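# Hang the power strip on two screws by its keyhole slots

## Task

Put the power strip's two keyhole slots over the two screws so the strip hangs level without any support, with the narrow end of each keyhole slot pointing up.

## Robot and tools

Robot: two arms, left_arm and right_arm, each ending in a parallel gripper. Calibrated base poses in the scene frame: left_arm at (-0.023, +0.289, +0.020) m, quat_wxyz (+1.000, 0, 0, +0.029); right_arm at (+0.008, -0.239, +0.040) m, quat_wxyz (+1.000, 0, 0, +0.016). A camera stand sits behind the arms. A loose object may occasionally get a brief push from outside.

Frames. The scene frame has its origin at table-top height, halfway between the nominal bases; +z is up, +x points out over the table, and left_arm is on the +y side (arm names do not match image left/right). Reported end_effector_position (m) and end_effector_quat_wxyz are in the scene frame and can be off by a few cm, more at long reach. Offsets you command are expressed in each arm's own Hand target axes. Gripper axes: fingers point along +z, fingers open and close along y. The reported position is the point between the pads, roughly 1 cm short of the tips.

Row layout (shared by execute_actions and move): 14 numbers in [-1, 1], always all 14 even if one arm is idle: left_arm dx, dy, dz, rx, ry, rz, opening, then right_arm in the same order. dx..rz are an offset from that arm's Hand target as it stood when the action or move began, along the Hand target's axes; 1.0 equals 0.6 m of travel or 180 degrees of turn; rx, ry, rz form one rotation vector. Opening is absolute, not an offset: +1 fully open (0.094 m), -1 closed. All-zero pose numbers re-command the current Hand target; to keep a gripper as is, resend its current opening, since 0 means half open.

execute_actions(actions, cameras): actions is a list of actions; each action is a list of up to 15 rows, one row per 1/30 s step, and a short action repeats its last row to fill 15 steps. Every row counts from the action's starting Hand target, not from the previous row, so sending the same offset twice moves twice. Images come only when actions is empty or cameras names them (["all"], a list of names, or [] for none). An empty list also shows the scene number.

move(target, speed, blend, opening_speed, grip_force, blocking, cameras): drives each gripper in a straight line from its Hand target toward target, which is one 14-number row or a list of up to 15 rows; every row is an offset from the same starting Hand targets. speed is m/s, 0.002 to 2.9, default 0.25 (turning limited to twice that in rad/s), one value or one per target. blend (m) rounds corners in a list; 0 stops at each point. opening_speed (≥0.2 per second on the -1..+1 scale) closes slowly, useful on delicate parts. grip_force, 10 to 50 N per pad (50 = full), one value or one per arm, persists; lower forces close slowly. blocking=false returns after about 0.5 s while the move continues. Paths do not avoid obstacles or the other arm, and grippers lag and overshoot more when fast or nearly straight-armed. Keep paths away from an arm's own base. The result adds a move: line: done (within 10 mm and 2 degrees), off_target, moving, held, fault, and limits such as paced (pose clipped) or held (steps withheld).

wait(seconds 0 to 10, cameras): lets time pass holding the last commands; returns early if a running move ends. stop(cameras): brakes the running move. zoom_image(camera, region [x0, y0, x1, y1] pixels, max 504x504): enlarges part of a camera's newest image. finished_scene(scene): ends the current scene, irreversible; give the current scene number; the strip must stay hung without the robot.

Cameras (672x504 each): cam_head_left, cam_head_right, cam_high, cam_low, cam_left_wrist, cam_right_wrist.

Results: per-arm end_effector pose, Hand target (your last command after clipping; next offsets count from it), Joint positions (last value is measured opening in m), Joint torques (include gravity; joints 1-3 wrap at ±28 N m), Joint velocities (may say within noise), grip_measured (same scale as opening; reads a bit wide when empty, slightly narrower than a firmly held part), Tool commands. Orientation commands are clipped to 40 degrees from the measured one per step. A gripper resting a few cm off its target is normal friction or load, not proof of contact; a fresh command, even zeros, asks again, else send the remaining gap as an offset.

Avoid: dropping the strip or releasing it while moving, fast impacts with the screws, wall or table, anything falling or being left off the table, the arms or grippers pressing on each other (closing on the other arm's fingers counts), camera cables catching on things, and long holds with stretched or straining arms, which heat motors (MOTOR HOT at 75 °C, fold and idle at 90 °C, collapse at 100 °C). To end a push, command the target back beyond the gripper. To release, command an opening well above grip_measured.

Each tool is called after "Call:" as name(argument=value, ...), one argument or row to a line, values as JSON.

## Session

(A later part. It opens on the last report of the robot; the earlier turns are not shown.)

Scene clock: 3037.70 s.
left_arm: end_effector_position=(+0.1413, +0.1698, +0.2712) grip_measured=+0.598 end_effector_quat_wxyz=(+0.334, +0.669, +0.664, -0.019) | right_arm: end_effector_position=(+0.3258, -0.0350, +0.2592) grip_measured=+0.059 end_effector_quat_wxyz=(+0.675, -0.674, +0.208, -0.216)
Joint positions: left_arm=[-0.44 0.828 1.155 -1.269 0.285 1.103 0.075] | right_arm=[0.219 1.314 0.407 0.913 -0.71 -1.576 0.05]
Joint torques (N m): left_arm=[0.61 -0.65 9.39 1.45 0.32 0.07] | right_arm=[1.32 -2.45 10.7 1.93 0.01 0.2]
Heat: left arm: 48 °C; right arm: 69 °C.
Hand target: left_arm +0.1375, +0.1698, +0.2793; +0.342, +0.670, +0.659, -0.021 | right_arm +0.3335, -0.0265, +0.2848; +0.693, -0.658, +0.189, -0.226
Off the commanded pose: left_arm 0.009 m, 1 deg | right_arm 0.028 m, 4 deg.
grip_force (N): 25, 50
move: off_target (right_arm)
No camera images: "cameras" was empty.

Call:
move(
  target=[
    [0,0,0,0,0,0,0.6,0.0013,0.015,-0.1,0,0,0,-0.1],
    [0,0,0,0,0,0,0.6,0.0013,0,0,0,0,0,-0.1],
  ],
  speed=[0.1,0.05],
  cameras=[],
)

Call:
move(
  target=[
    [0,0,0,0,0,0,0.6,0,0.0163,-0.1,0,0,0,-0.1],
    [0,0,0,0,0,0,0.6,0,0.0013,0,0,0,0,-0.1],
  ],
  speed=[0.1,0.05],
  cameras=[],
)

Call:
move(
  target=[
    [0,0,0,0,0,0,0.6,-0.0013,0.015,-0.1,0,0,0,-0.1],
    [0,0,0,0,0,0,0.6,-0.0013,0,0,0,0,0,-0.1],
  ],
  speed=[0.1,0.05],
  cameras=[],
)

Call:
move(
  target=[
    [0,0,0,0,0,0,0.6,0,0.0163,-0.1,0,0,0,-0.1],
    [0,0,0,0,0,0,0.6,0,0.0013,0,0,0,0,-0.1],
  ],
  speed=[0.1,0.05],
  cameras=[],
)

Call:
move(
  target=[
    [0,0,0,0,0,0,0.6,0.0013,0.015,-0.1,0,0,0,-0.1],
    [0,0,0,0,0,0,0.6,0.0013,0,0,0,0,0,-0.1],
  ],
  speed=[0.1,0.05],
  cameras=[],
)

Scene clock: 3050.97 s.
left_arm: end_effector_position=(+0.1413, +0.1698, +0.2712) grip_measured=+0.598 end_effector_quat_wxyz=(+0.334, +0.669, +0.664, -0.019) | right_arm: end_effector_position=(+0.3271, -0.0351, +0.2589) grip_measured=+0.059 end_effector_quat_wxyz=(+0.675, -0.674, +0.209, -0.216)
Joint positions: left_arm=[-0.44 0.828 1.155 -1.269 0.285 1.103 0.075] | right_arm=[0.218 1.319 0.411 0.913 -0.71 -1.576 0.05]
Joint torques (N m): left_arm=[0.64 -0.66 9.39 1.45 0.31 0.07] | right_arm=[1.22 -2.74 10.58 1.94 -0.02 0.21]
Heat: left arm: 48 °C; right arm: 67 °C.
Hand target: left_arm +0.1375, +0.1698, +0.2793; +0.342, +0.670, +0.659, -0.021 | right_arm +0.3341, -0.0269, +0.2847; +0.693, -0.658, +0.189, -0.226
Off the commanded pose: left_arm 0.009 m, 1 deg | right_arm 0.028 m, 4 deg.
grip_force (N): 25, 50
move: off_target (right_arm)
No camera images: "cameras" was empty.

Scene clock: 3053.70 s.
left_arm: end_effector_position=(+0.1413, +0.1698, +0.2712) grip_measured=+0.598 end_effector_quat_wxyz=(+0.334, +0.669, +0.664, -0.019) | right_arm: end_effector_position=(+0.3280, -0.0349, +0.2584) grip_measured=+0.059 end_effector_quat_wxyz=(+0.674, -0.674, +0.211, -0.217)
Joint positions: left_arm=[-0.44 0.828 1.155 -1.269 0.285 1.103 0.075] | right_arm=[0.22 1.323 0.412 0.915 -0.705 -1.576 0.05]
Joint torques (N m): left_arm=[0.64 -0.65 9.39 1.45 0.32 0.07] | right_arm=[1.13 -2.8 10.4 1.98 -0.06 0.2]
Heat: left arm: 49 °C; right arm: 67 °C.
Hand target: left_arm +0.1375, +0.1698, +0.2793; +0.342, +0.670, +0.659, -0.021 | right_arm +0.3342, -0.0269, +0.2840; +0.693, -0.658, +0.189, -0.226
Off the commanded pose: left_arm 0.009 m, 1 deg | right_arm 0.027 m, 4 deg.
grip_force (N): 25, 50
move: off_target (right_arm)
No camera images: "cameras" was empty.

Scene clock: 3056.33 s.
left_arm: end_effector_position=(+0.1413, +0.1698, +0.2712) grip_measured=+0.598 end_effector_quat_wxyz=(+0.334, +0.669, +0.664, -0.019) | right_arm: end_effector_position=(+0.3265, -0.0348, +0.2581) grip_measured=+0.059 end_effector_quat_wxyz=(+0.675, -0.674, +0.209, -0.216)
Joint positions: left_arm=[-0.44 0.828 1.155 -1.269 0.285 1.103 0.075] | right_arm=[0.221 1.319 0.407 0.918 -0.707 -1.576 0.05]
Joint torques (N m): left_arm=[0.62 -0.66 9.39 1.45 0.31 0.07] | right_arm=[1.25 -2.71 10.58 1.94 -0.03 0.21]
Heat: left arm: 49 °C; right arm: 67 °C.
Hand target: left_arm +0.1375, +0.1698, +0.2793; +0.342, +0.670, +0.659, -0.021 | right_arm +0.3336, -0.0265, +0.2839; +0.693, -0.658, +0.189, -0.226
Off the commanded pose: left_arm 0.009 m, 1 deg | right_arm 0.028 m, 4 deg.
grip_force (N): 25, 50
move: off_target (right_arm)
No camera images: "cameras" was empty.

Scene clock: 3058.97 s.
left_arm: end_effector_position=(+0.1413, +0.1698, +0.2712) grip_measured=+0.598 end_effector_quat_wxyz=(+0.334, +0.669, +0.664, -0.019) | right_arm: end_effector_position=(+0.3265, -0.0348, +0.2576) grip_measured=+0.059 end_effector_quat_wxyz=(+0.675, -0.674, +0.209, -0.216)
Joint positions: left_arm=[-0.44 0.828 1.155 -1.269 0.285 1.103 0.075] | right_arm=[0.221 1.322 0.406 0.922 -0.707 -1.576 0.05]
Joint torques (N m): left_arm=[0.62 -0.65 9.39 1.45 0.31 0.07] | right_arm=[1.24 -2.62 10.56 1.92 -0.02 0.2]
Heat: left arm: 49 °C; right arm: 67 °C.
Hand target: left_arm +0.1375, +0.1698, +0.2793; +0.342, +0.670, +0.659, -0.021 | right_arm +0.3336, -0.0265, +0.2832; +0.693, -0.658, +0.189, -0.226
Off the commanded pose: left_arm 0.009 m, 1 deg | right_arm 0.028 m, 4 deg.
grip_force (N): 25, 50
move: off_target (right_arm)
No camera images: "cameras" was empty.

Scene clock: 3061.57 s.
left_arm: end_effector_position=(+0.1413, +0.1698, +0.2712) grip_measured=+0.598 end_effector_quat_wxyz=(+0.334, +0.669, +0.664, -0.019) | right_arm: end_effector_position=(+0.3270, -0.0351, +0.2578) grip_measured=+0.059 end_effector_quat_wxyz=(+0.675, -0.674, +0.209, -0.216)
Joint positions: left_arm=[-0.44 0.828 1.155 -1.269 0.285 1.103 0.075] | right_arm=[0.218 1.324 0.408 0.924 -0.711 -1.575 0.05]
Joint torques (N m): left_arm=[0.62 -0.65 9.39 1.45 0.31 0.07] | right_arm=[1.31 -2.67 10.45 1.95 0 0.19]
Heat: left arm: 49 °C; right arm: 66 °C.
Hand target: left_arm +0.1375, +0.1698, +0.2793; +0.342, +0.670, +0.659, -0.021 | right_arm +0.3343, -0.0269, +0.2831; +0.693, -0.658, +0.189, -0.226
Off the commanded pose: left_arm 0.009 m, 1 deg | right_arm 0.028 m, 4 deg.
grip_force (N): 25, 50
move: off_target (right_arm)
No camera images: "cameras" was empty.

Call:
move(
  target=[
    [0,0,0,0,0,0,0.6,0.0013,0.0135,-0.1,0,0,0,-0.1],
    [0,0,0,0,0,0,0.6,0.0013,-0.0015,0,0,0,0,-0.1],
  ],
  speed=[0.1,0.05],
)

Call:
move(
  target=[
    [0,0,0,0,0,0,0.6,0.0013,0.015,-0.1,0,0,0,-0.1],
    [0,0,0,0,0,0,0.6,0.0013,0,0,0,0,0,-0.1],
  ],
  speed=[0.1,0.05],
)

Call:
move(
  target=[
    [0,0,0,0,0,0,0.6,0,0.0137,-0.1,0,0,0,-0.1],
    [0,0,0,0,0,0,0.6,0,-0.0013,0,0,0,0,-0.1],
  ],
  speed=[0.1,0.05],
)

Call:
move(
  target=[
    [0,0,0,0,0,0,0.6,-0.0013,0.015,-0.1,0,0,0,-0.1],
    [0,0,0,0,0,0,0.6,-0.0013,0,0,0,0,0,-0.1],
  ],
  speed=[0.1,0.05],
)

Scene clock: 3089.00 s.
left_arm: end_effector_position=(+0.1413, +0.1698, +0.2712) grip_measured=+0.598 end_effector_quat_wxyz=(+0.334, +0.669, +0.664, -0.019) | right_arm: end_effector_position=(+0.3289, -0.0350, +0.2584) grip_measured=+0.059 end_effector_quat_wxyz=(+0.674, -0.674, +0.211, -0.217)
Joint positions: left_arm=[-0.44 0.828 1.155 -1.269 0.285 1.103 0.075] | right_arm=[0.219 1.327 0.415 0.916 -0.706 -1.577 0.05]
Joint torques (N m): left_arm=[0.64 -0.65 9.4 1.45 0.32 0.07] | right_arm=[0.96 -2.97 10.26 1.96 -0.11 0.21]
Heat: left arm: 49 °C; right arm: 65 °C.
Hand target: left_arm +0.1375, +0.1698, +0.2793; +0.342, +0.670, +0.659, -0.021 | right_arm +0.3348, -0.0273, +0.2841; +0.693, -0.658, +0.189, -0.226
Off the commanded pose: left_arm 0.009 m, 1 deg | right_arm 0.027 m, 4 deg.
grip_force (N): 25, 50
move: off_target (right_arm)

Scene clock: 3091.77 s.
left_arm: end_effector_position=(+0.1413, +0.1698, +0.2712) grip_measured=+0.598 end_effector_quat_wxyz=(+0.334, +0.669, +0.664, -0.019) | right_arm: end_effector_position=(+0.3292, -0.0353, +0.2584) grip_measured=+0.059 end_effector_quat_wxyz=(+0.674, -0.674, +0.210, -0.217)
Joint positions: left_arm=[-0.44 0.828 1.155 -1.269 0.285 1.103 0.075] | right_arm=[0.217 1.328 0.416 0.917 -0.709 -1.578 0.05]
Joint torques (N m): left_arm=[0.62 -0.65 9.39 1.45 0.31 0.07] | right_arm=[0.98 -2.88 10.37 1.95 -0.11 0.24]
Heat: left arm: 49 °C; right arm: 65 °C.
Hand target: left_arm +0.1375, +0.1698, +0.2793; +0.342, +0.670, +0.659, -0.021 | right_arm +0.3354, -0.0277, +0.2842; +0.693, -0.658, +0.189, -0.226
Off the commanded pose: left_arm 0.009 m, 1 deg | right_arm 0.028 m, 4 deg.
grip_force (N): 25, 50
move: off_target (right_arm)

Scene clock: 3094.47 s.
left_arm: end_effector_position=(+0.1413, +0.1698, +0.2712) grip_measured=+0.598 end_effector_quat_wxyz=(+0.334, +0.669, +0.664, -0.019) | right_arm: end_effector_position=(+0.3288, -0.0359, +0.2591) grip_measured=+0.059 end_effector_quat_wxyz=(+0.675, -0.674, +0.210, -0.217)
Joint positions: left_arm=[-0.44 0.828 1.155 -1.269 0.285 1.103 0.075] | right_arm=[0.215 1.324 0.415 0.914 -0.711 -1.576 0.05]
Joint torques (N m): left_arm=[0.64 -0.66 9.4 1.45 0.31 0.07] | right_arm=[1.16 -2.76 10.47 1.96 -0.06 0.22]
Heat: left arm: 49 °C; right arm: 66 °C.
Hand target: left_arm +0.1375, +0.1698, +0.2793; +0.342, +0.670, +0.659, -0.021 | right_arm +0.3354, -0.0278, +0.2849; +0.693, -0.658, +0.189, -0.226
Off the commanded pose: left_arm 0.009 m, 1 deg | right_arm 0.028 m, 4 deg.
grip_force (N): 25, 50
move: off_target (right_arm)

Scene clock: 3097.17 s.
left_arm: end_effector_position=(+0.1413, +0.1698, +0.2712) grip_measured=+0.598 end_effector_quat_wxyz=(+0.334, +0.669, +0.664, -0.019) | right_arm: end_effector_position=(+0.3284, -0.0355, +0.2589) grip_measured=+0.059 end_effector_quat_wxyz=(+0.674, -0.674, +0.210, -0.217)
Joint positions: left_arm=[-0.44 0.828 1.155 -1.269 0.285 1.103 0.075] | right_arm=[0.217 1.322 0.414 0.913 -0.708 -1.576 0.05]
Joint torques (N m): left_arm=[0.64 -0.65 9.39 1.45 0.32 0.07] | right_arm=[1.13 -2.88 10.43 1.95 -0.07 0.21]
Heat: left arm: 49 °C; right arm: 66 °C.
Hand target: left_arm +0.1375, +0.1698, +0.2793; +0.342, +0.670, +0.659, -0.021 | right_arm +0.3348, -0.0274, +0.2849; +0.693, -0.658, +0.189, -0.226
Off the commanded pose: left_arm 0.009 m, 1 deg | right_arm 0.028 m, 4 deg.
grip_force (N): 25, 50
move: off_target (right_arm)

Call:
move(
  target=[
    [0,0,0,0,0,0,0.6,0,0.0155,-0.1,0,0,0,-0.1],
    [0,0,0,0,0,0,0.6,0,0.0014,0,0,0,0,-0.1],
  ],
  speed=[0.1,0.05],
  cameras=["cam_head_left","cam_head_right","cam_high"],
)

Call:
zoom_image(
  camera="cam_head_right",
  region=[290, 90, 450, 240],
)

Call:
zoom_image(
  camera="cam_head_left",
  region=[200, 80, 480, 290],
)

Call:
move(
  target=[0,0,0,0,0,0,0.6,0,0.015,-0.05,0,0,0,-0.1],
  speed=0.1,
)

Scene clock: 3106.37 s.
left_arm: end_effector_position=(+0.1413, +0.1698, +0.2712) grip_measured=+0.598 end_effector_quat_wxyz=(+0.334, +0.669, +0.664, -0.019) | right_arm: end_effector_position=(+0.3286, -0.0351, +0.2586) grip_measured=+0.059 end_effector_quat_wxyz=(+0.675, -0.674, +0.210, -0.216)
Joint positions: left_arm=[-0.44 0.828 1.155 -1.269 0.285 1.103 0.075] | right_arm=[0.218 1.326 0.414 0.917 -0.709 -1.576 0.05]
Joint torques (N m): left_arm=[0.64 -0.65 9.39 1.45 0.32 0.07] | right_arm=[1.07 -2.85 10.32 1.96 -0.04 0.21]
Heat: left arm: 49 °C; right arm: 66 °C.
Hand target: left_arm +0.1375, +0.1698, +0.2793; +0.342, +0.670, +0.659, -0.021 | right_arm +0.3349, -0.0274, +0.2841; +0.693, -0.658, +0.189, -0.226
Off the commanded pose: left_arm 0.009 m, 1 deg | right_arm 0.027 m, 4 deg.
grip_force (N): 25, 50
move: off_target (right_arm)
Images, in order (width x height): cam_head_left 672x504, cam_head_right 672x504, cam_high 672x504.

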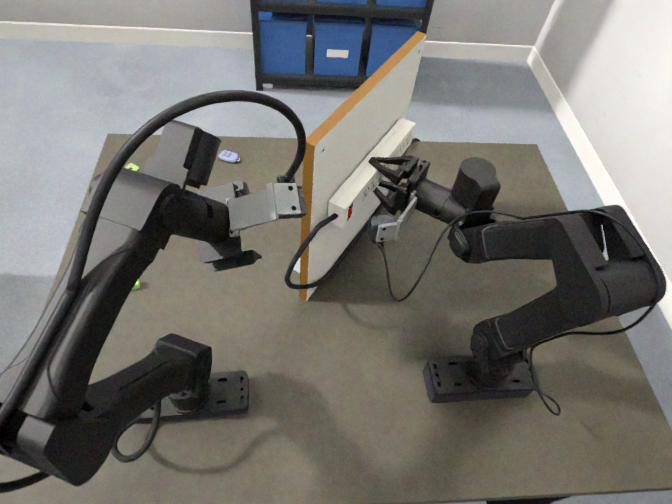

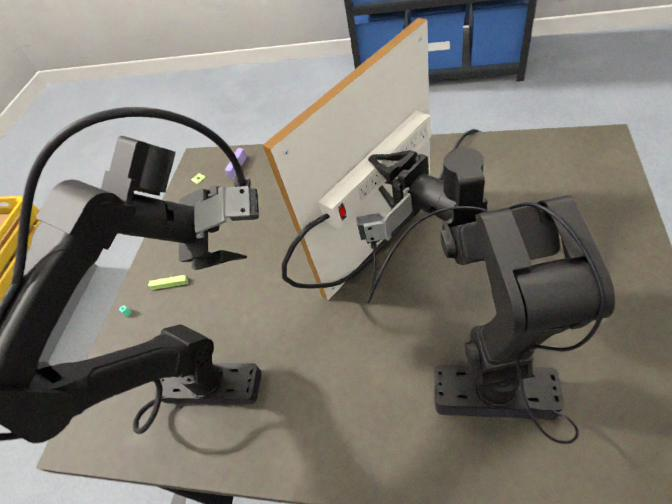

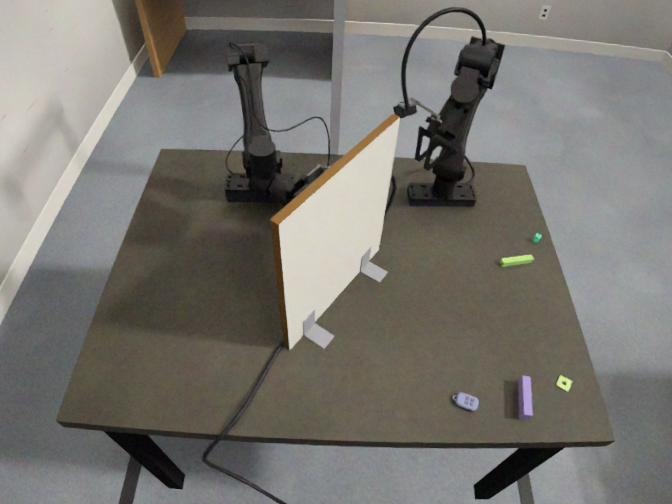

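Scaled by 3.150.

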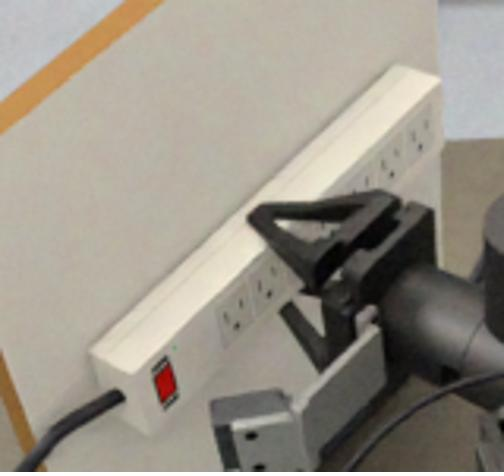

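Scaled by 1.800.

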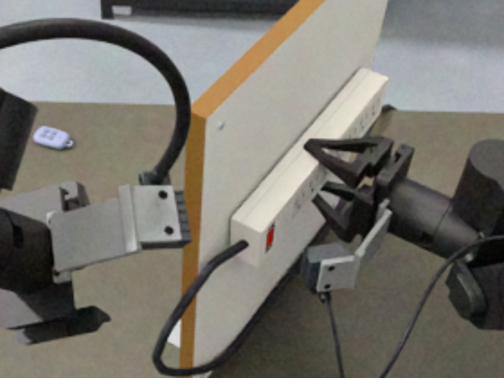

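Scene clock: 3107.47 s.
left_arm: end_effector_position=(+0.1413, +0.1698, +0.2712) grip_measured=+0.598 end_effector_quat_wxyz=(+0.334, +0.669, +0.664, -0.019) | right_arm: end_effector_position=(+0.3252, -0.0507, +0.2556) grip_measured=+0.059 end_effector_quat_wxyz=(+0.676, -0.673, +0.205, -0.218)
Joint positions: left_arm=[-0.44 0.828 1.155 -1.269 0.285 1.103 0.075] | right_arm=[0.149 1.315 0.382 0.946 -0.782 -1.576 0.05]
Joint torques (N m): left_arm=[0.62 -0.65 9.4 1.45 0.31 0.07] | right_arm=[-0.4 -6.09 5.59 2.04 -0.2 0.27]
Heat: left arm: 49 °C; right arm: 66 °C.
Hand target: left_arm +0.1375, +0.1698, +0.2793; +0.342, +0.670, +0.659, -0.021 | right_arm +0.3186, -0.0518, +0.2732; +0.693, -0.658, +0.189, -0.226
Off the commanded pose: left_arm 0.009 m, 1 deg | right_arm 0.019 m, 3 deg.
grip_force (N): 25, 50
move: off_target (right_arm)

Call:
move(
  target=[
    [0,0,0,0,0,0,0.6,0,0,-0.05,0,0,0,-0.1],
    [0,0,0,0,0,0,0.6,0,-0.015,0.05,0,0,0,-0.1],
  ],
  speed=[0.1,0.05],
  cameras=["cam_head_right","cam_low","cam_right_wrist","cam_head_left"],
)

Call:
zoom_image(
  camera="cam_head_right",
  region=[300, 185, 350, 235],
)

Call:
zoom_image(
  camera="cam_head_right",
  region=[385, 95, 445, 155],
)

Call:
zoom_image(
  camera="cam_head_left",
  region=[320, 180, 370, 230],
)

Call:
move(
  target=[0,0,0,0,0,0,0.6,0,0.015,-0.05,0,0,0,-0.1],
  speed=0.1,
)

Scene clock: 3144.83 s.
left_arm: end_effector_position=(+0.1413, +0.1698, +0.2712) grip_measured=+0.598 end_effector_quat_wxyz=(+0.334, +0.669, +0.664, -0.019) | right_arm: end_effector_position=(+0.3289, -0.0350, +0.2583) grip_measured=+0.059 end_effector_quat_wxyz=(+0.674, -0.674, +0.211, -0.217)
Joint positions: left_arm=[-0.44 0.828 1.155 -1.269 0.285 1.103 0.075] | right_arm=[0.219 1.327 0.414 0.916 -0.706 -1.577 0.05]
Joint torques (N m): left_arm=[0.62 -0.65 9.39 1.44 0.32 0.07] | right_arm=[1.02 -2.97 10.32 1.96 -0.1 0.21]
Heat: left arm: 49 °C; right arm: 64 °C.
Hand target: left_arm +0.1375, +0.1698, +0.2793; +0.342, +0.670, +0.659, -0.021 | right_arm +0.3348, -0.0274, +0.2840; +0.693, -0.658, +0.189, -0.226
Off the commanded pose: left_arm 0.009 m, 1 deg | right_arm 0.028 m, 4 deg.
grip_force (N): 25, 50
move: off_target (right_arm)
Images, in order (width x height): cam_head_left 672x504, cam_head_right 672x504, cam_low 672x504, cam_right_wrist 672x504.

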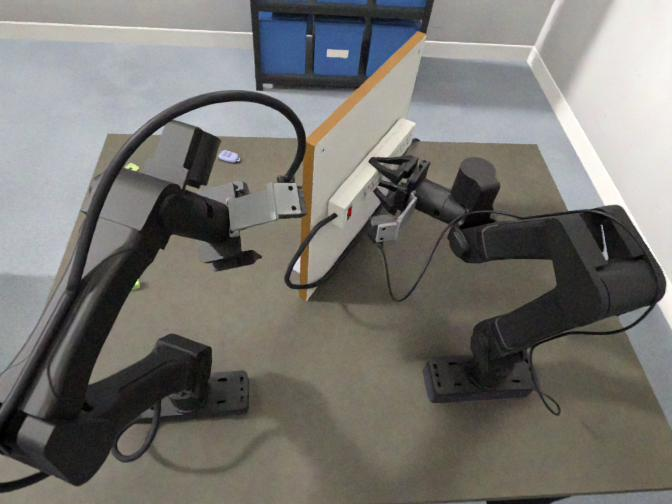

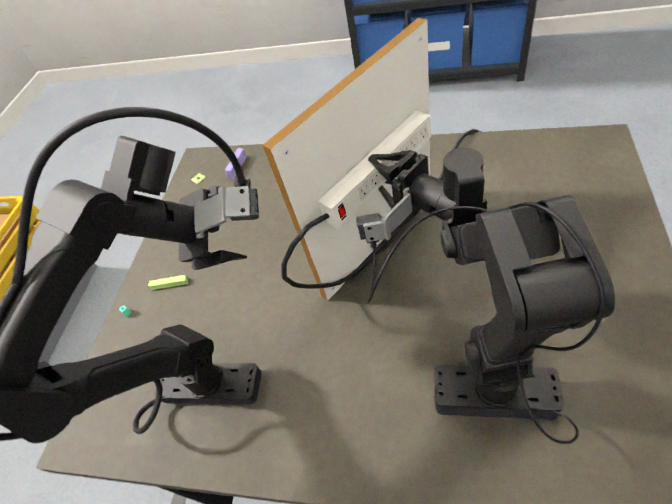

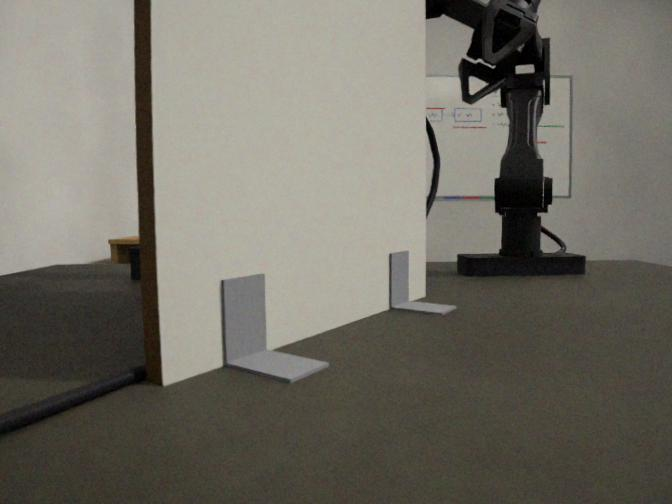

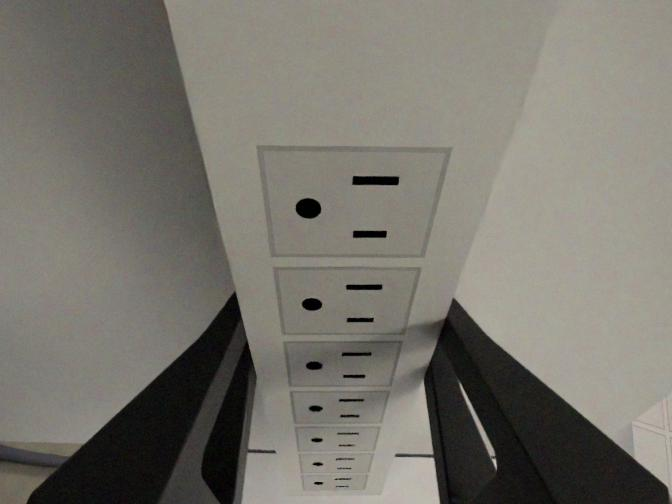

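Scaled by 10.080.

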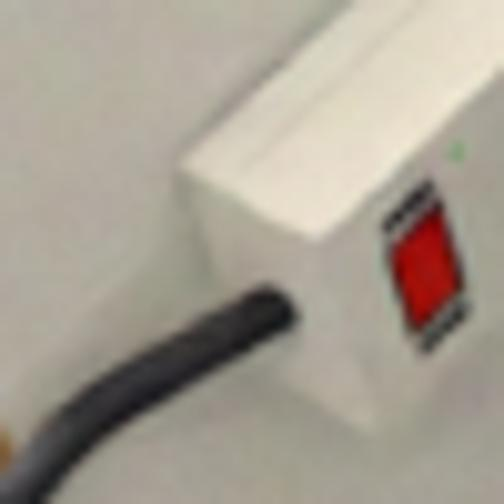

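Scaled by 8.400.

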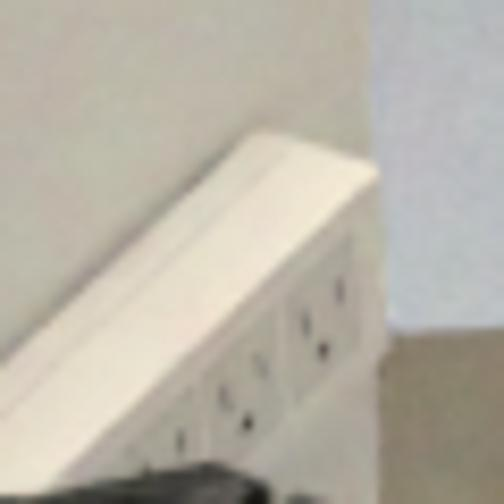

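Scaled by 10.080.

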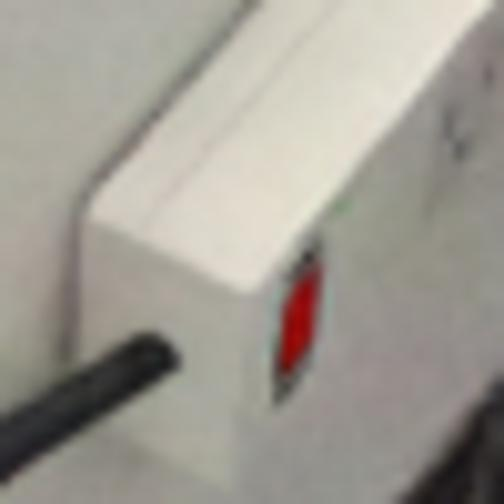

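Scene clock: 3145.93 s.
left_arm: end_effector_position=(+0.1413, +0.1698, +0.2712) grip_measured=+0.598 end_effector_quat_wxyz=(+0.334, +0.669, +0.664, -0.019) | right_arm: end_effector_position=(+0.3252, -0.0507, +0.2556) grip_measured=+0.059 end_effector_quat_wxyz=(+0.676, -0.673, +0.205, -0.218)
Joint positions: left_arm=[-0.44 0.828 1.155 -1.269 0.285 1.103 0.075] | right_arm=[0.149 1.315 0.382 0.946 -0.782 -1.578 0.05]
Joint torques (N m): left_arm=[0.62 -0.64 9.4 1.45 0.31 0.07] | right_arm=[-0.44 -6.12 5.67 2.03 -0.24 0.3]
Heat: left arm: 49 °C; right arm: 64 °C.
Hand target: left_arm +0.1375, +0.1698, +0.2793; +0.342, +0.670, +0.659, -0.021 | right_arm +0.3186, -0.0518, +0.2732; +0.693, -0.658, +0.189, -0.226
Off the commanded pose: left_arm 0.009 m, 1 deg | right_arm 0.019 m, 3 deg.
grip_force (N): 25, 50
move: off_target (right_arm)

Call:
move(
  target=[
    [0,0,0,0,0,0,0.6,-0.009,0,-0.05,0,0,0,-0.1],
    [0,0,0,0,0,0,0.6,-0.009,-0.0175,0.05,0,0,0,-0.1],
  ],
  speed=[0.1,0.05],
  cameras=["cam_head_left","cam_head_right"],
)

Call:
zoom_image(
  camera="cam_head_left",
  region=[320, 180, 370, 230],
)

Call:
zoom_image(
  camera="cam_head_left",
  region=[370, 100, 420, 150],
)

Call:
zoom_image(
  camera="cam_head_right",
  region=[300, 185, 350, 235],
)

Call:
move(
  target=[
    [0,0,0,0,0,0,0.6,0.009,0.0175,-0.15,0,0,0,-0.1],
    [0,0,0,0,0,0,0.6,0.009,0.0025,0,0,0,0,-0.1],
  ],
  speed=[0.1,0.05],
  cameras=["cam_head_left","cam_head_right"],
)

Call:
zoom_image(
  camera="cam_head_left",
  region=[320, 180, 370, 230],
)

Call:
zoom_image(
  camera="cam_head_left",
  region=[370, 100, 420, 150],
)

Call:
move(
  target=[0,0,0,0,0,0,0.6,0,0.015,-0.05,0,0,0,-0.1],
  speed=0.1,
)

Scene clock: 3160.23 s.
left_arm: end_effector_position=(+0.1413, +0.1698, +0.2712) grip_measured=+0.598 end_effector_quat_wxyz=(+0.334, +0.669, +0.664, -0.019) | right_arm: end_effector_position=(+0.3217, -0.0324, +0.2595) grip_measured=+0.059 end_effector_quat_wxyz=(+0.676, -0.674, +0.207, -0.214)
Joint positions: left_arm=[-0.44 0.828 1.155 -1.269 0.285 1.103 0.075] | right_arm=[0.232 1.298 0.4 0.905 -0.702 -1.576 0.05]
Joint torques (N m): left_arm=[0.64 -0.65 9.4 1.45 0.31 0.07] | right_arm=[1.28 -2.24 10.8 1.93 0.07 0.2]
Heat: left arm: 49 °C; right arm: 64 °C.
Hand target: left_arm +0.1375, +0.1698, +0.2793; +0.342, +0.670, +0.659, -0.021 | right_arm +0.3302, -0.0243, +0.2853; +0.693, -0.658, +0.189, -0.226
Off the commanded pose: left_arm 0.009 m, 1 deg | right_arm 0.028 m, 4 deg.
grip_force (N): 25, 50
move: off_target (right_arm)
Images, in order (width x height): cam_head_left 672x504, cam_head_right 672x504.

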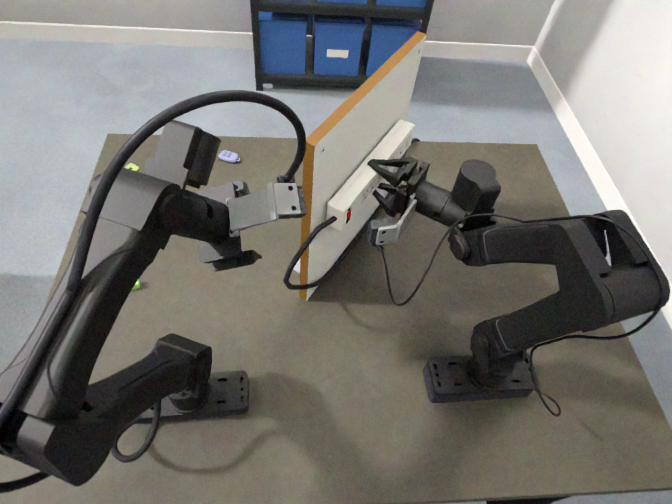

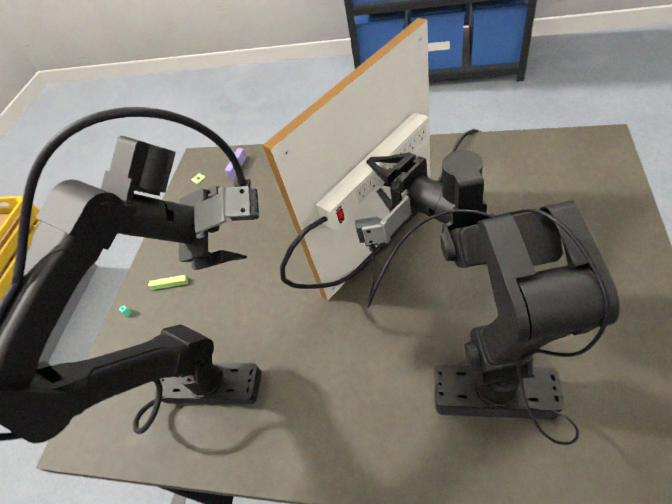

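Scaled by 10.080.

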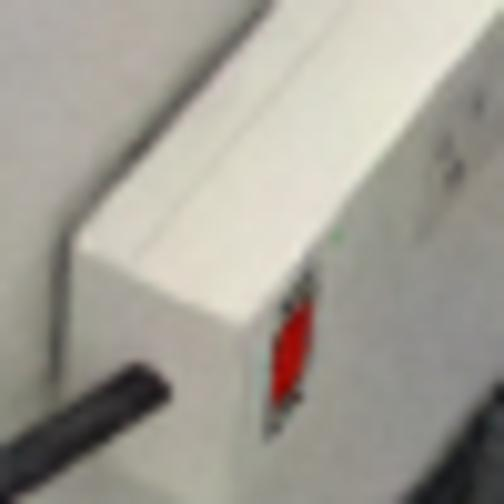

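Scaled by 10.080.

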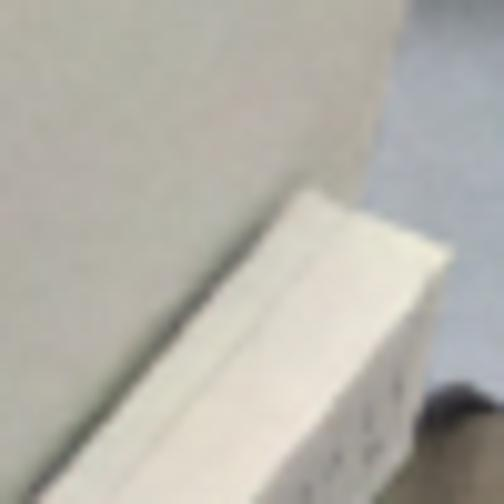

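Scaled by 10.080.

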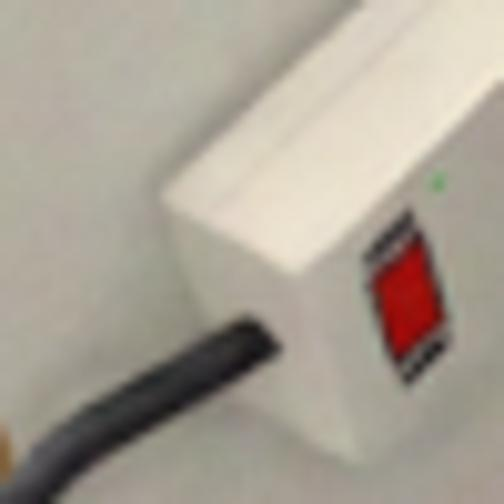

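Scene clock: 3164.00 s.
left_arm: end_effector_position=(+0.1413, +0.1698, +0.2712) grip_measured=+0.598 end_effector_quat_wxyz=(+0.334, +0.669, +0.664, -0.019) | right_arm: end_effector_position=(+0.3288, -0.0349, +0.2584) grip_measured=+0.059 end_effector_quat_wxyz=(+0.674, -0.674, +0.211, -0.217)
Joint positions: left_arm=[-0.44 0.828 1.155 -1.269 0.285 1.103 0.075] | right_arm=[0.22 1.326 0.414 0.916 -0.704 -1.577 0.05]
Joint torques (N m): left_arm=[0.62 -0.65 9.39 1.45 0.32 0.07] | right_arm=[0.95 -2.82 10.4 1.96 -0.12 0.21]
Heat: left arm: 49 °C; right arm: 64 °C.
Hand target: left_arm +0.1375, +0.1698, +0.2793; +0.342, +0.670, +0.659, -0.021 | right_arm +0.3348, -0.0272, +0.2841; +0.693, -0.658, +0.189, -0.226
Off the commanded pose: left_arm 0.009 m, 1 deg | right_arm 0.027 m, 4 deg.
grip_force (N): 25, 50
move: off_target (right_arm)
Images, in order (width x height): cam_head_left 672x504, cam_head_right 672x504.

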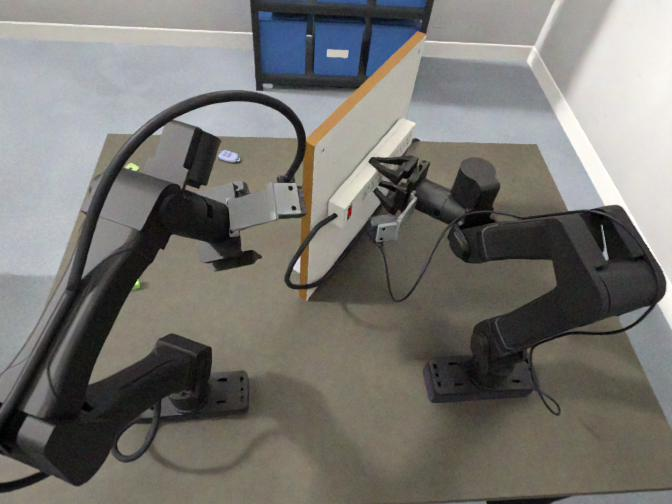

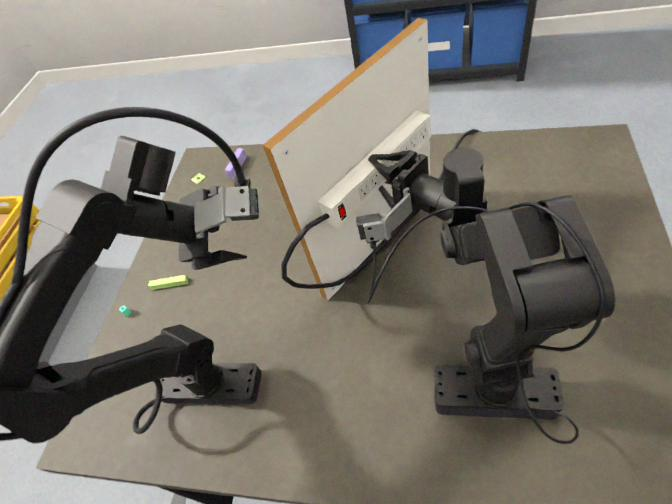

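Scaled by 10.080.

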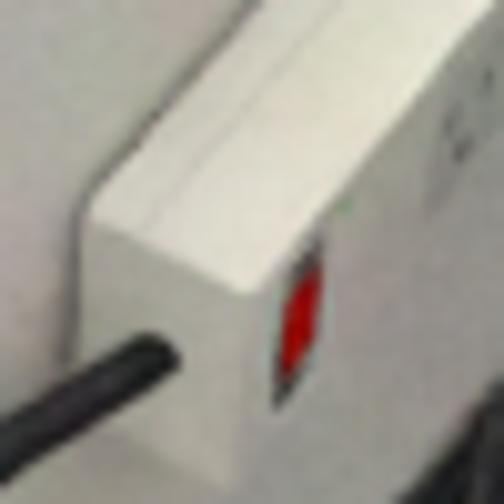

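Scaled by 10.080.

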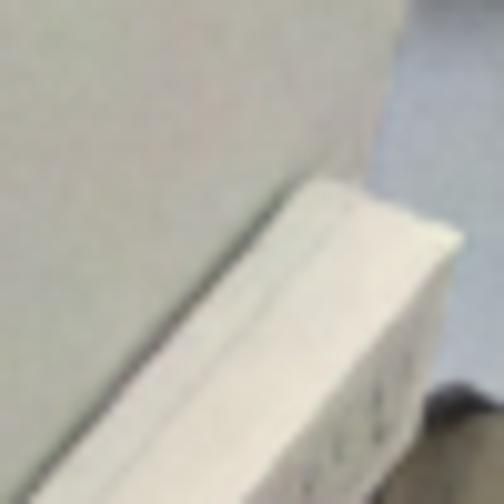

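Scene clock: 3165.10 s.
left_arm: end_effector_position=(+0.1413, +0.1698, +0.2712) grip_measured=+0.598 end_effector_quat_wxyz=(+0.334, +0.669, +0.664, -0.019) | right_arm: end_effector_position=(+0.3252, -0.0507, +0.2555) grip_measured=+0.059 end_effector_quat_wxyz=(+0.676, -0.673, +0.205, -0.218)
Joint positions: left_arm=[-0.44 0.828 1.155 -1.269 0.285 1.103 0.075] | right_arm=[0.149 1.315 0.382 0.946 -0.782 -1.578 0.05]
Joint torques (N m): left_arm=[0.64 -0.65 9.4 1.45 0.31 0.07] | right_arm=[-0.39 -6.12 5.57 2.03 -0.23 0.3]
Heat: left arm: 49 °C; right arm: 64 °C.
Hand target: left_arm +0.1375, +0.1698, +0.2793; +0.342, +0.670, +0.659, -0.021 | right_arm +0.3186, -0.0518, +0.2731; +0.693, -0.658, +0.189, -0.226
Off the commanded pose: left_arm 0.009 m, 1 deg | right_arm 0.019 m, 3 deg.
grip_force (N): 25, 50
move: off_target (right_arm)

Call:
move(
  target=[
    [0,0,0,0,0,0,0.6,0.0003,0,-0.05,0,0,0.0017,-0.1],
    [0,0,0,0,0,0,0.6,0.0003,-0.015,0.05,0,0,0.0017,-0.1],
  ],
  speed=[0.1,0.05],
)

Call:
move(
  target=[
    [0,0,0,0,0,0,0.6,0,0.015,-0.1,0,0,0.0017,-0.1],
    [0,0,0,0,0,0,0.6,0,0,0,0,0,0.0017,-0.1],
  ],
  speed=[0.1,0.05],
)

Call:
move(
  target=[
    [0,0,0,0,0,0,0.6,0,0.015,-0.1,0,0,-0.005,-0.1],
    [0,0,0,0,0,0,0.6,0,0,0,0,0,-0.005,-0.1],
  ],
  speed=[0.1,0.05],
)

Call:
move(
  target=[
    [0,0,0,0,0,0,0.6,0,0.015,-0.1,0,0,-0.0017,-0.1],
    [0,0,0,0,0,0,0.6,0,0,0,0,0,-0.0017,-0.1],
  ],
  speed=[0.1,0.05],
)

Call:
move(
  target=[0,0,0,0,0,0,0.6,0,0.015,-0.1,0,0,0.0033,-0.1],
  speed=0.1,
)

Scene clock: 3191.23 s.
left_arm: end_effector_position=(+0.1413, +0.1698, +0.2712) grip_measured=+0.598 end_effector_quat_wxyz=(+0.334, +0.669, +0.664, -0.019) | right_arm: end_effector_position=(+0.3284, -0.0351, +0.2587) grip_measured=+0.059 end_effector_quat_wxyz=(+0.676, -0.673, +0.211, -0.214)
Joint positions: left_arm=[-0.44 0.828 1.155 -1.269 0.285 1.103 0.075] | right_arm=[0.217 1.326 0.414 0.918 -0.711 -1.57 0.05]
Joint torques (N m): left_arm=[0.62 -0.65 9.39 1.45 0.32 0.07] | right_arm=[1.1 -2.89 10.3 1.95 -0.04 0.21]
Heat: left arm: 49 °C; right arm: 63 °C.
Hand target: left_arm +0.1375, +0.1698, +0.2793; +0.342, +0.670, +0.659, -0.021 | right_arm +0.3349, -0.0274, +0.2842; +0.694, -0.657, +0.191, -0.224
Off the commanded pose: left_arm 0.009 m, 1 deg | right_arm 0.027 m, 4 deg.
grip_force (N): 25, 50
move: off_target (right_arm)

Scene clock: 3193.87 s.
left_arm: end_effector_position=(+0.1413, +0.1698, +0.2712) grip_measured=+0.598 end_effector_quat_wxyz=(+0.334, +0.669, +0.664, -0.019) | right_arm: end_effector_position=(+0.3277, -0.0352, +0.2588) grip_measured=+0.059 end_effector_quat_wxyz=(+0.677, -0.673, +0.212, -0.212)
Joint positions: left_arm=[-0.44 0.828 1.155 -1.269 0.285 1.103 0.075] | right_arm=[0.216 1.325 0.413 0.919 -0.714 -1.565 0.05]
Joint torques (N m): left_arm=[0.62 -0.65 9.39 1.45 0.31 0.07] | right_arm=[1.21 -2.77 10.45 1.93 0 0.21]
Heat: left arm: 49 °C; right arm: 63 °C.
Hand target: left_arm +0.1375, +0.1698, +0.2793; +0.342, +0.670, +0.659, -0.021 | right_arm +0.3349, -0.0274, +0.2841; +0.694, -0.657, +0.192, -0.222
Off the commanded pose: left_arm 0.009 m, 1 deg | right_arm 0.027 m, 4 deg.
grip_force (N): 25, 50
move: off_target (right_arm)

Scene clock: 3196.60 s.
left_arm: end_effector_position=(+0.1413, +0.1698, +0.2712) grip_measured=+0.598 end_effector_quat_wxyz=(+0.334, +0.669, +0.664, -0.019) | right_arm: end_effector_position=(+0.3287, -0.0354, +0.2583) grip_measured=+0.059 end_effector_quat_wxyz=(+0.674, -0.674, +0.209, -0.219)
Joint positions: left_arm=[-0.44 0.828 1.155 -1.269 0.285 1.103 0.075] | right_arm=[0.218 1.326 0.413 0.918 -0.706 -1.582 0.05]
Joint torques (N m): left_arm=[0.64 -0.66 9.39 1.45 0.31 0.07] | right_arm=[1.1 -2.8 10.47 1.97 -0.09 0.2]
Heat: left arm: 49 °C; right arm: 63 °C.
Hand target: left_arm +0.1375, +0.1698, +0.2793; +0.342, +0.670, +0.659, -0.021 | right_arm +0.3349, -0.0274, +0.2840; +0.692, -0.659, +0.187, -0.228
Off the commanded pose: left_arm 0.009 m, 1 deg | right_arm 0.028 m, 4 deg.
grip_force (N): 25, 50
move: off_target (right_arm)

Scene clock: 3199.40 s.
left_arm: end_effector_position=(+0.1413, +0.1698, +0.2712) grip_measured=+0.598 end_effector_quat_wxyz=(+0.334, +0.669, +0.664, -0.019) | right_arm: end_effector_position=(+0.3289, -0.0356, +0.2583) grip_measured=+0.059 end_effector_quat_wxyz=(+0.673, -0.674, +0.208, -0.222)
Joint positions: left_arm=[-0.44 0.828 1.155 -1.269 0.285 1.103 0.075] | right_arm=[0.218 1.326 0.413 0.918 -0.705 -1.587 0.05]
Joint torques (N m): left_arm=[0.64 -0.65 9.39 1.45 0.32 0.07] | right_arm=[0.91 -2.78 10.47 1.93 -0.13 0.23]
Heat: left arm: 49 °C; right arm: 64 °C.
Hand target: left_arm +0.1375, +0.1698, +0.2793; +0.342, +0.670, +0.659, -0.021 | right_arm +0.3350, -0.0275, +0.2841; +0.692, -0.659, +0.186, -0.230
Off the commanded pose: left_arm 0.009 m, 1 deg | right_arm 0.028 m, 4 deg.
grip_force (N): 25, 50
move: off_target (right_arm)

Scene clock: 3200.73 s.
left_arm: end_effector_position=(+0.1413, +0.1698, +0.2712) grip_measured=+0.598 end_effector_quat_wxyz=(+0.334, +0.669, +0.664, -0.019) | right_arm: end_effector_position=(+0.3087, -0.0764, +0.2584) grip_measured=+0.059 end_effector_quat_wxyz=(+0.679, -0.670, +0.201, -0.223)
Joint positions: left_arm=[-0.44 0.828 1.155 -1.269 0.285 1.103 0.075] | right_arm=[0.037 1.213 0.318 0.931 -0.893 -1.569 0.05]
Joint torques (N m): left_arm=[0.62 -0.65 9.4 1.45 0.32 0.07] | right_arm=[-0.46 -5 5.53 1.94 -0.25 0.38]
Heat: left arm: 49 °C; right arm: 63 °C.
Hand target: left_arm +0.1375, +0.1698, +0.2793; +0.342, +0.670, +0.659, -0.021 | right_arm +0.3021, -0.0768, +0.2714; +0.693, -0.658, +0.189, -0.226
Off the commanded pose: left_arm 0.009 m, 1 deg | right_arm 0.015 m, 3 deg.
grip_force (N): 25, 50
move: off_target (right_arm)

Call:
execute_actions(
  actions=[],
  cameras=["cam_head_left","cam_head_right","cam_right_wrist","cam_high"],
)

Call:
zoom_image(
  camera="cam_head_right",
  region=[340, 150, 420, 230],
)

Call:
zoom_image(
  camera="cam_head_left",
  region=[340, 140, 420, 220],
)

Call:
zoom_image(
  camera="cam_high",
  region=[270, 130, 370, 230],
)

Scene clock: 3218.70 s.
left_arm: end_effector_position=(+0.1413, +0.1698, +0.2712) grip_measured=+0.598 end_effector_quat_wxyz=(+0.334, +0.669, +0.664, -0.019) | right_arm: end_effector_position=(+0.3086, -0.0763, +0.2585) grip_measured=+0.059 end_effector_quat_wxyz=(+0.679, -0.670, +0.201, -0.223)
Joint positions: left_arm=[-0.44 0.828 1.155 -1.269 0.285 1.103 0.075] | right_arm=[0.037 1.213 0.318 0.931 -0.893 -1.569 0.05]
Joint velocities: within noise
Joint torques (N m): left_arm=[0.64 -0.65 9.4 1.45 0.31 0.07] | right_arm=[-0.42 -5.01 5.56 1.94 -0.21 0.34]
Heat: left arm: 49 °C; right arm: 60 °C.
Hand target: left_arm +0.1375, +0.1698, +0.2793; +0.342, +0.670, +0.659, -0.021 | right_arm +0.3021, -0.0768, +0.2714; +0.693, -0.658, +0.189, -0.226
Tool commands: left_gripper/opening=+0.6 right_gripper/opening=-0.1
Off the commanded pose: left_arm 0.009 m, 1 deg | right_arm 0.014 m, 2 deg.
grip_force (N): 25, 50
Images, in order (width x height): cam_head_left 672x504, cam_head_right 672x504, cam_high 672x504, cam_right_wrist 672x504.

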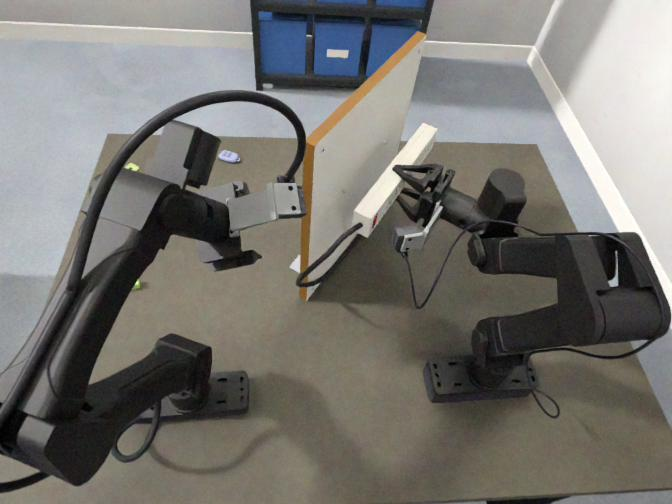

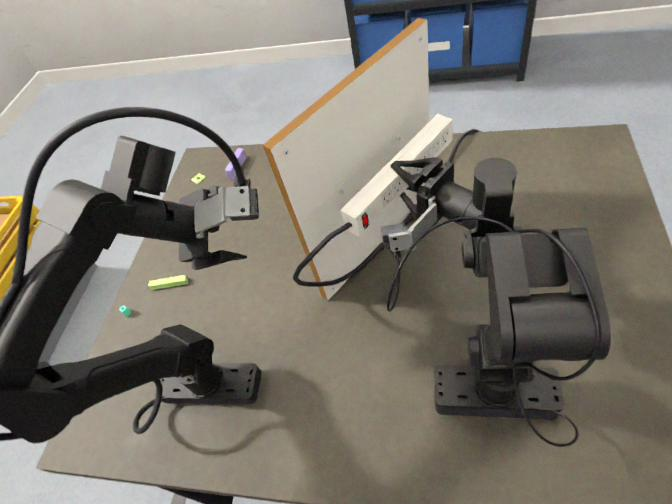

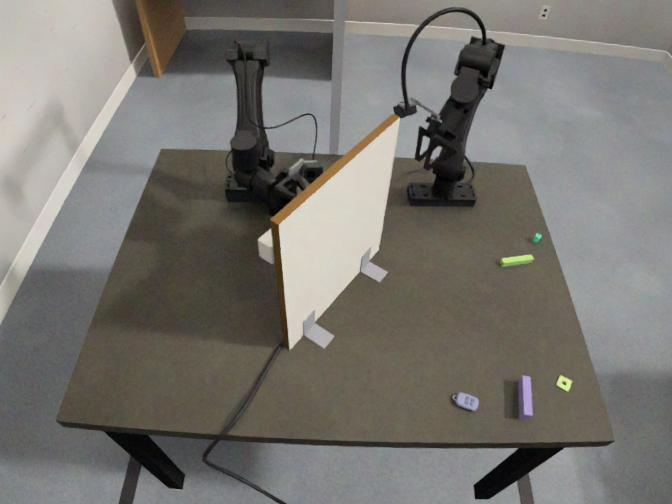

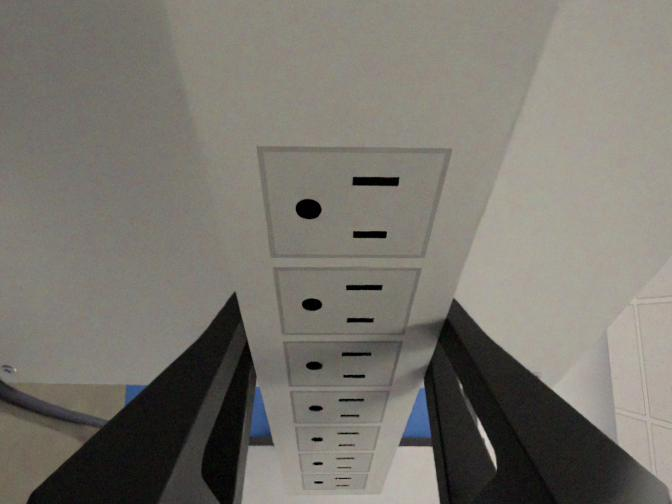

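Scaled by 6.300.

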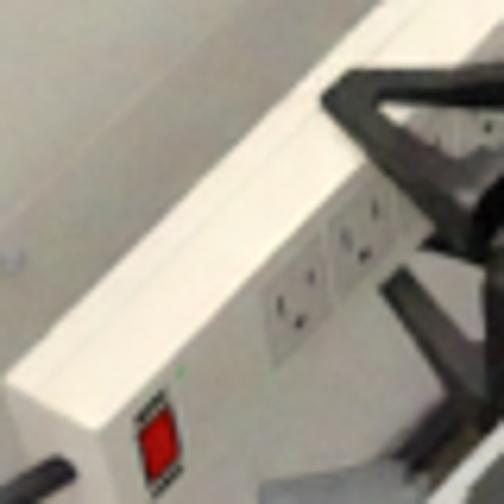

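Scaled by 6.300.

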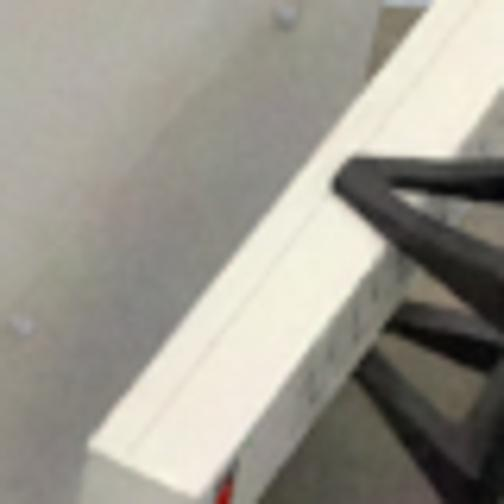

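Scaled by 5.040.

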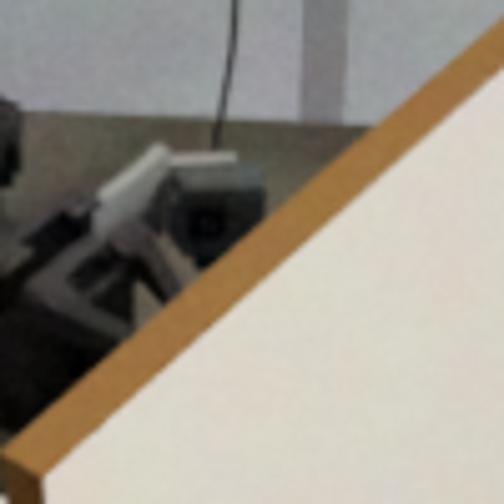

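Call:
move(
  target=[
    [0,0,0,0,0,0,0.6,0.0027,0,0,0,0,0,-0.1],
    [0,0,0,0,0,0,0.6,0.0027,-0.015,0.1,0,0,0,-0.1],
  ],
  speed=[0.1,0.05],
)

Call:
move(
  target=[
    [0,0,0,0,0,0,0.6,0.0013,0.015,-0.1,0,0,0,-0.1],
    [0,0,0,0,0,0,0.6,0.0013,0,0,0,0,0,-0.1],
  ],
  speed=[0.1,0.05],
)

Call:
move(
  target=[
    [0,0,0,0,0,0,0.6,0.0013,0.015,-0.1,0,0,0,-0.1],
    [0,0,0,0,0,0,0.6,0.0013,0,0,0,0,0,-0.1],
  ],
  speed=[0.1,0.05],
)

Call:
move(
  target=[
    [0,0,0,0,0,0,0.6,0.0013,0.015,-0.1,0,0,0,-0.1],
    [0,0,0,0,0,0,0.6,0.0013,0,0,0,0,0,-0.1],
  ],
  speed=[0.1,0.05],
)

Call:
move(
  target=[0,0,0,0,0,0,0.6,0,0.015,-0.1,0,0,0,-0.1],
  speed=0.1,
)

Scene clock: 3248.90 s.
left_arm: end_effector_position=(+0.1413, +0.1698, +0.2712) grip_measured=+0.598 end_effector_quat_wxyz=(+0.334, +0.669, +0.664, -0.019) | right_arm: end_effector_position=(+0.3295, -0.0364, +0.2589) grip_measured=+0.059 end_effector_quat_wxyz=(+0.675, -0.673, +0.209, -0.217)
Joint positions: left_arm=[-0.44 0.828 1.155 -1.269 0.285 1.103 0.075] | right_arm=[0.211 1.33 0.416 0.922 -0.716 -1.576 0.05]
Joint torques (N m): left_arm=[0.62 -0.65 9.39 1.45 0.32 0.07] | right_arm=[1.16 -2.73 10.5 1.92 -0.03 0.22]
Heat: left arm: 49 °C; right arm: 59 °C.
Hand target: left_arm +0.1375, +0.1698, +0.2793; +0.342, +0.670, +0.659, -0.021 | right_arm +0.3364, -0.0284, +0.2843; +0.693, -0.658, +0.189, -0.226
Off the commanded pose: left_arm 0.009 m, 1 deg | right_arm 0.027 m, 4 deg.
grip_force (N): 25, 50
move: off_target (right_arm)

Scene clock: 3251.50 s.
left_arm: end_effector_position=(+0.1413, +0.1698, +0.2712) grip_measured=+0.598 end_effector_quat_wxyz=(+0.334, +0.669, +0.664, -0.019) | right_arm: end_effector_position=(+0.3292, -0.0366, +0.2591) grip_measured=+0.059 end_effector_quat_wxyz=(+0.676, -0.673, +0.208, -0.216)
Joint positions: left_arm=[-0.44 0.828 1.155 -1.269 0.285 1.103 0.075] | right_arm=[0.208 1.331 0.416 0.924 -0.724 -1.575 0.05]
Joint torques (N m): left_arm=[0.62 -0.65 9.4 1.45 0.31 0.07] | right_arm=[1.21 -2.7 10.65 1.91 0.02 0.2]
Heat: left arm: 49 °C; right arm: 60 °C.
Hand target: left_arm +0.1375, +0.1698, +0.2793; +0.342, +0.670, +0.659, -0.021 | right_arm +0.3370, -0.0287, +0.2842; +0.693, -0.658, +0.189, -0.226
Off the commanded pose: left_arm 0.009 m, 1 deg | right_arm 0.027 m, 4 deg.
grip_force (N): 25, 50
move: off_target (right_arm)

Scene clock: 3254.13 s.
left_arm: end_effector_position=(+0.1413, +0.1698, +0.2712) grip_measured=+0.598 end_effector_quat_wxyz=(+0.334, +0.669, +0.664, -0.019) | right_arm: end_effector_position=(+0.3298, -0.0371, +0.2591) grip_measured=+0.059 end_effector_quat_wxyz=(+0.676, -0.673, +0.208, -0.216)
Joint positions: left_arm=[-0.44 0.828 1.155 -1.269 0.285 1.103 0.075] | right_arm=[0.205 1.333 0.418 0.924 -0.726 -1.574 0.05]
Joint torques (N m): left_arm=[0.62 -0.64 9.39 1.45 0.31 0.07] | right_arm=[1.18 -2.7 10.56 1.9 0.02 0.21]
Heat: left arm: 49 °C; right arm: 60 °C.
Hand target: left_arm +0.1375, +0.1698, +0.2793; +0.342, +0.670, +0.659, -0.021 | right_arm +0.3377, -0.0293, +0.2842; +0.693, -0.658, +0.189, -0.226
Off the commanded pose: left_arm 0.009 m, 1 deg | right_arm 0.027 m, 4 deg.
grip_force (N): 25, 50
move: off_target (right_arm)

Scene clock: 3256.80 s.
left_arm: end_effector_position=(+0.1413, +0.1698, +0.2712) grip_measured=+0.598 end_effector_quat_wxyz=(+0.334, +0.669, +0.664, -0.019) | right_arm: end_effector_position=(+0.3300, -0.0376, +0.2593) grip_measured=+0.059 end_effector_quat_wxyz=(+0.676, -0.673, +0.206, -0.217)
Joint positions: left_arm=[-0.44 0.828 1.155 -1.269 0.285 1.103 0.075] | right_arm=[0.202 1.334 0.418 0.927 -0.729 -1.576 0.05]
Joint torques (N m): left_arm=[0.62 -0.65 9.39 1.45 0.31 0.07] | right_arm=[1.28 -2.62 10.7 1.89 0.02 0.22]
Heat: left arm: 49 °C; right arm: 61 °C.
Hand target: left_arm +0.1375, +0.1698, +0.2793; +0.342, +0.670, +0.659, -0.021 | right_arm +0.3382, -0.0296, +0.2842; +0.693, -0.658, +0.189, -0.226
Off the commanded pose: left_arm 0.009 m, 1 deg | right_arm 0.027 m, 3 deg.
grip_force (N): 25, 50
move: off_target (right_arm)

Scene clock: 3258.13 s.
left_arm: end_effector_position=(+0.1413, +0.1698, +0.2712) grip_measured=+0.598 end_effector_quat_wxyz=(+0.334, +0.669, +0.664, -0.019) | right_arm: end_effector_position=(+0.3119, -0.0785, +0.2585) grip_measured=+0.059 end_effector_quat_wxyz=(+0.680, -0.669, +0.201, -0.223)
Joint positions: left_arm=[-0.44 0.828 1.155 -1.269 0.285 1.103 0.075] | right_arm=[0.025 1.232 0.327 0.942 -0.906 -1.567 0.05]
Joint torques (N m): left_arm=[0.64 -0.65 9.39 1.45 0.32 0.07] | right_arm=[-0.43 -5.19 5.55 1.94 -0.22 0.32]
Heat: left arm: 49 °C; right arm: 61 °C.
Hand target: left_arm +0.1375, +0.1698, +0.2793; +0.342, +0.670, +0.659, -0.021 | right_arm +0.3053, -0.0790, +0.2714; +0.693, -0.658, +0.189, -0.226
Off the commanded pose: left_arm 0.009 m, 1 deg | right_arm 0.015 m, 2 deg.
grip_force (N): 25, 50
move: off_target (right_arm)


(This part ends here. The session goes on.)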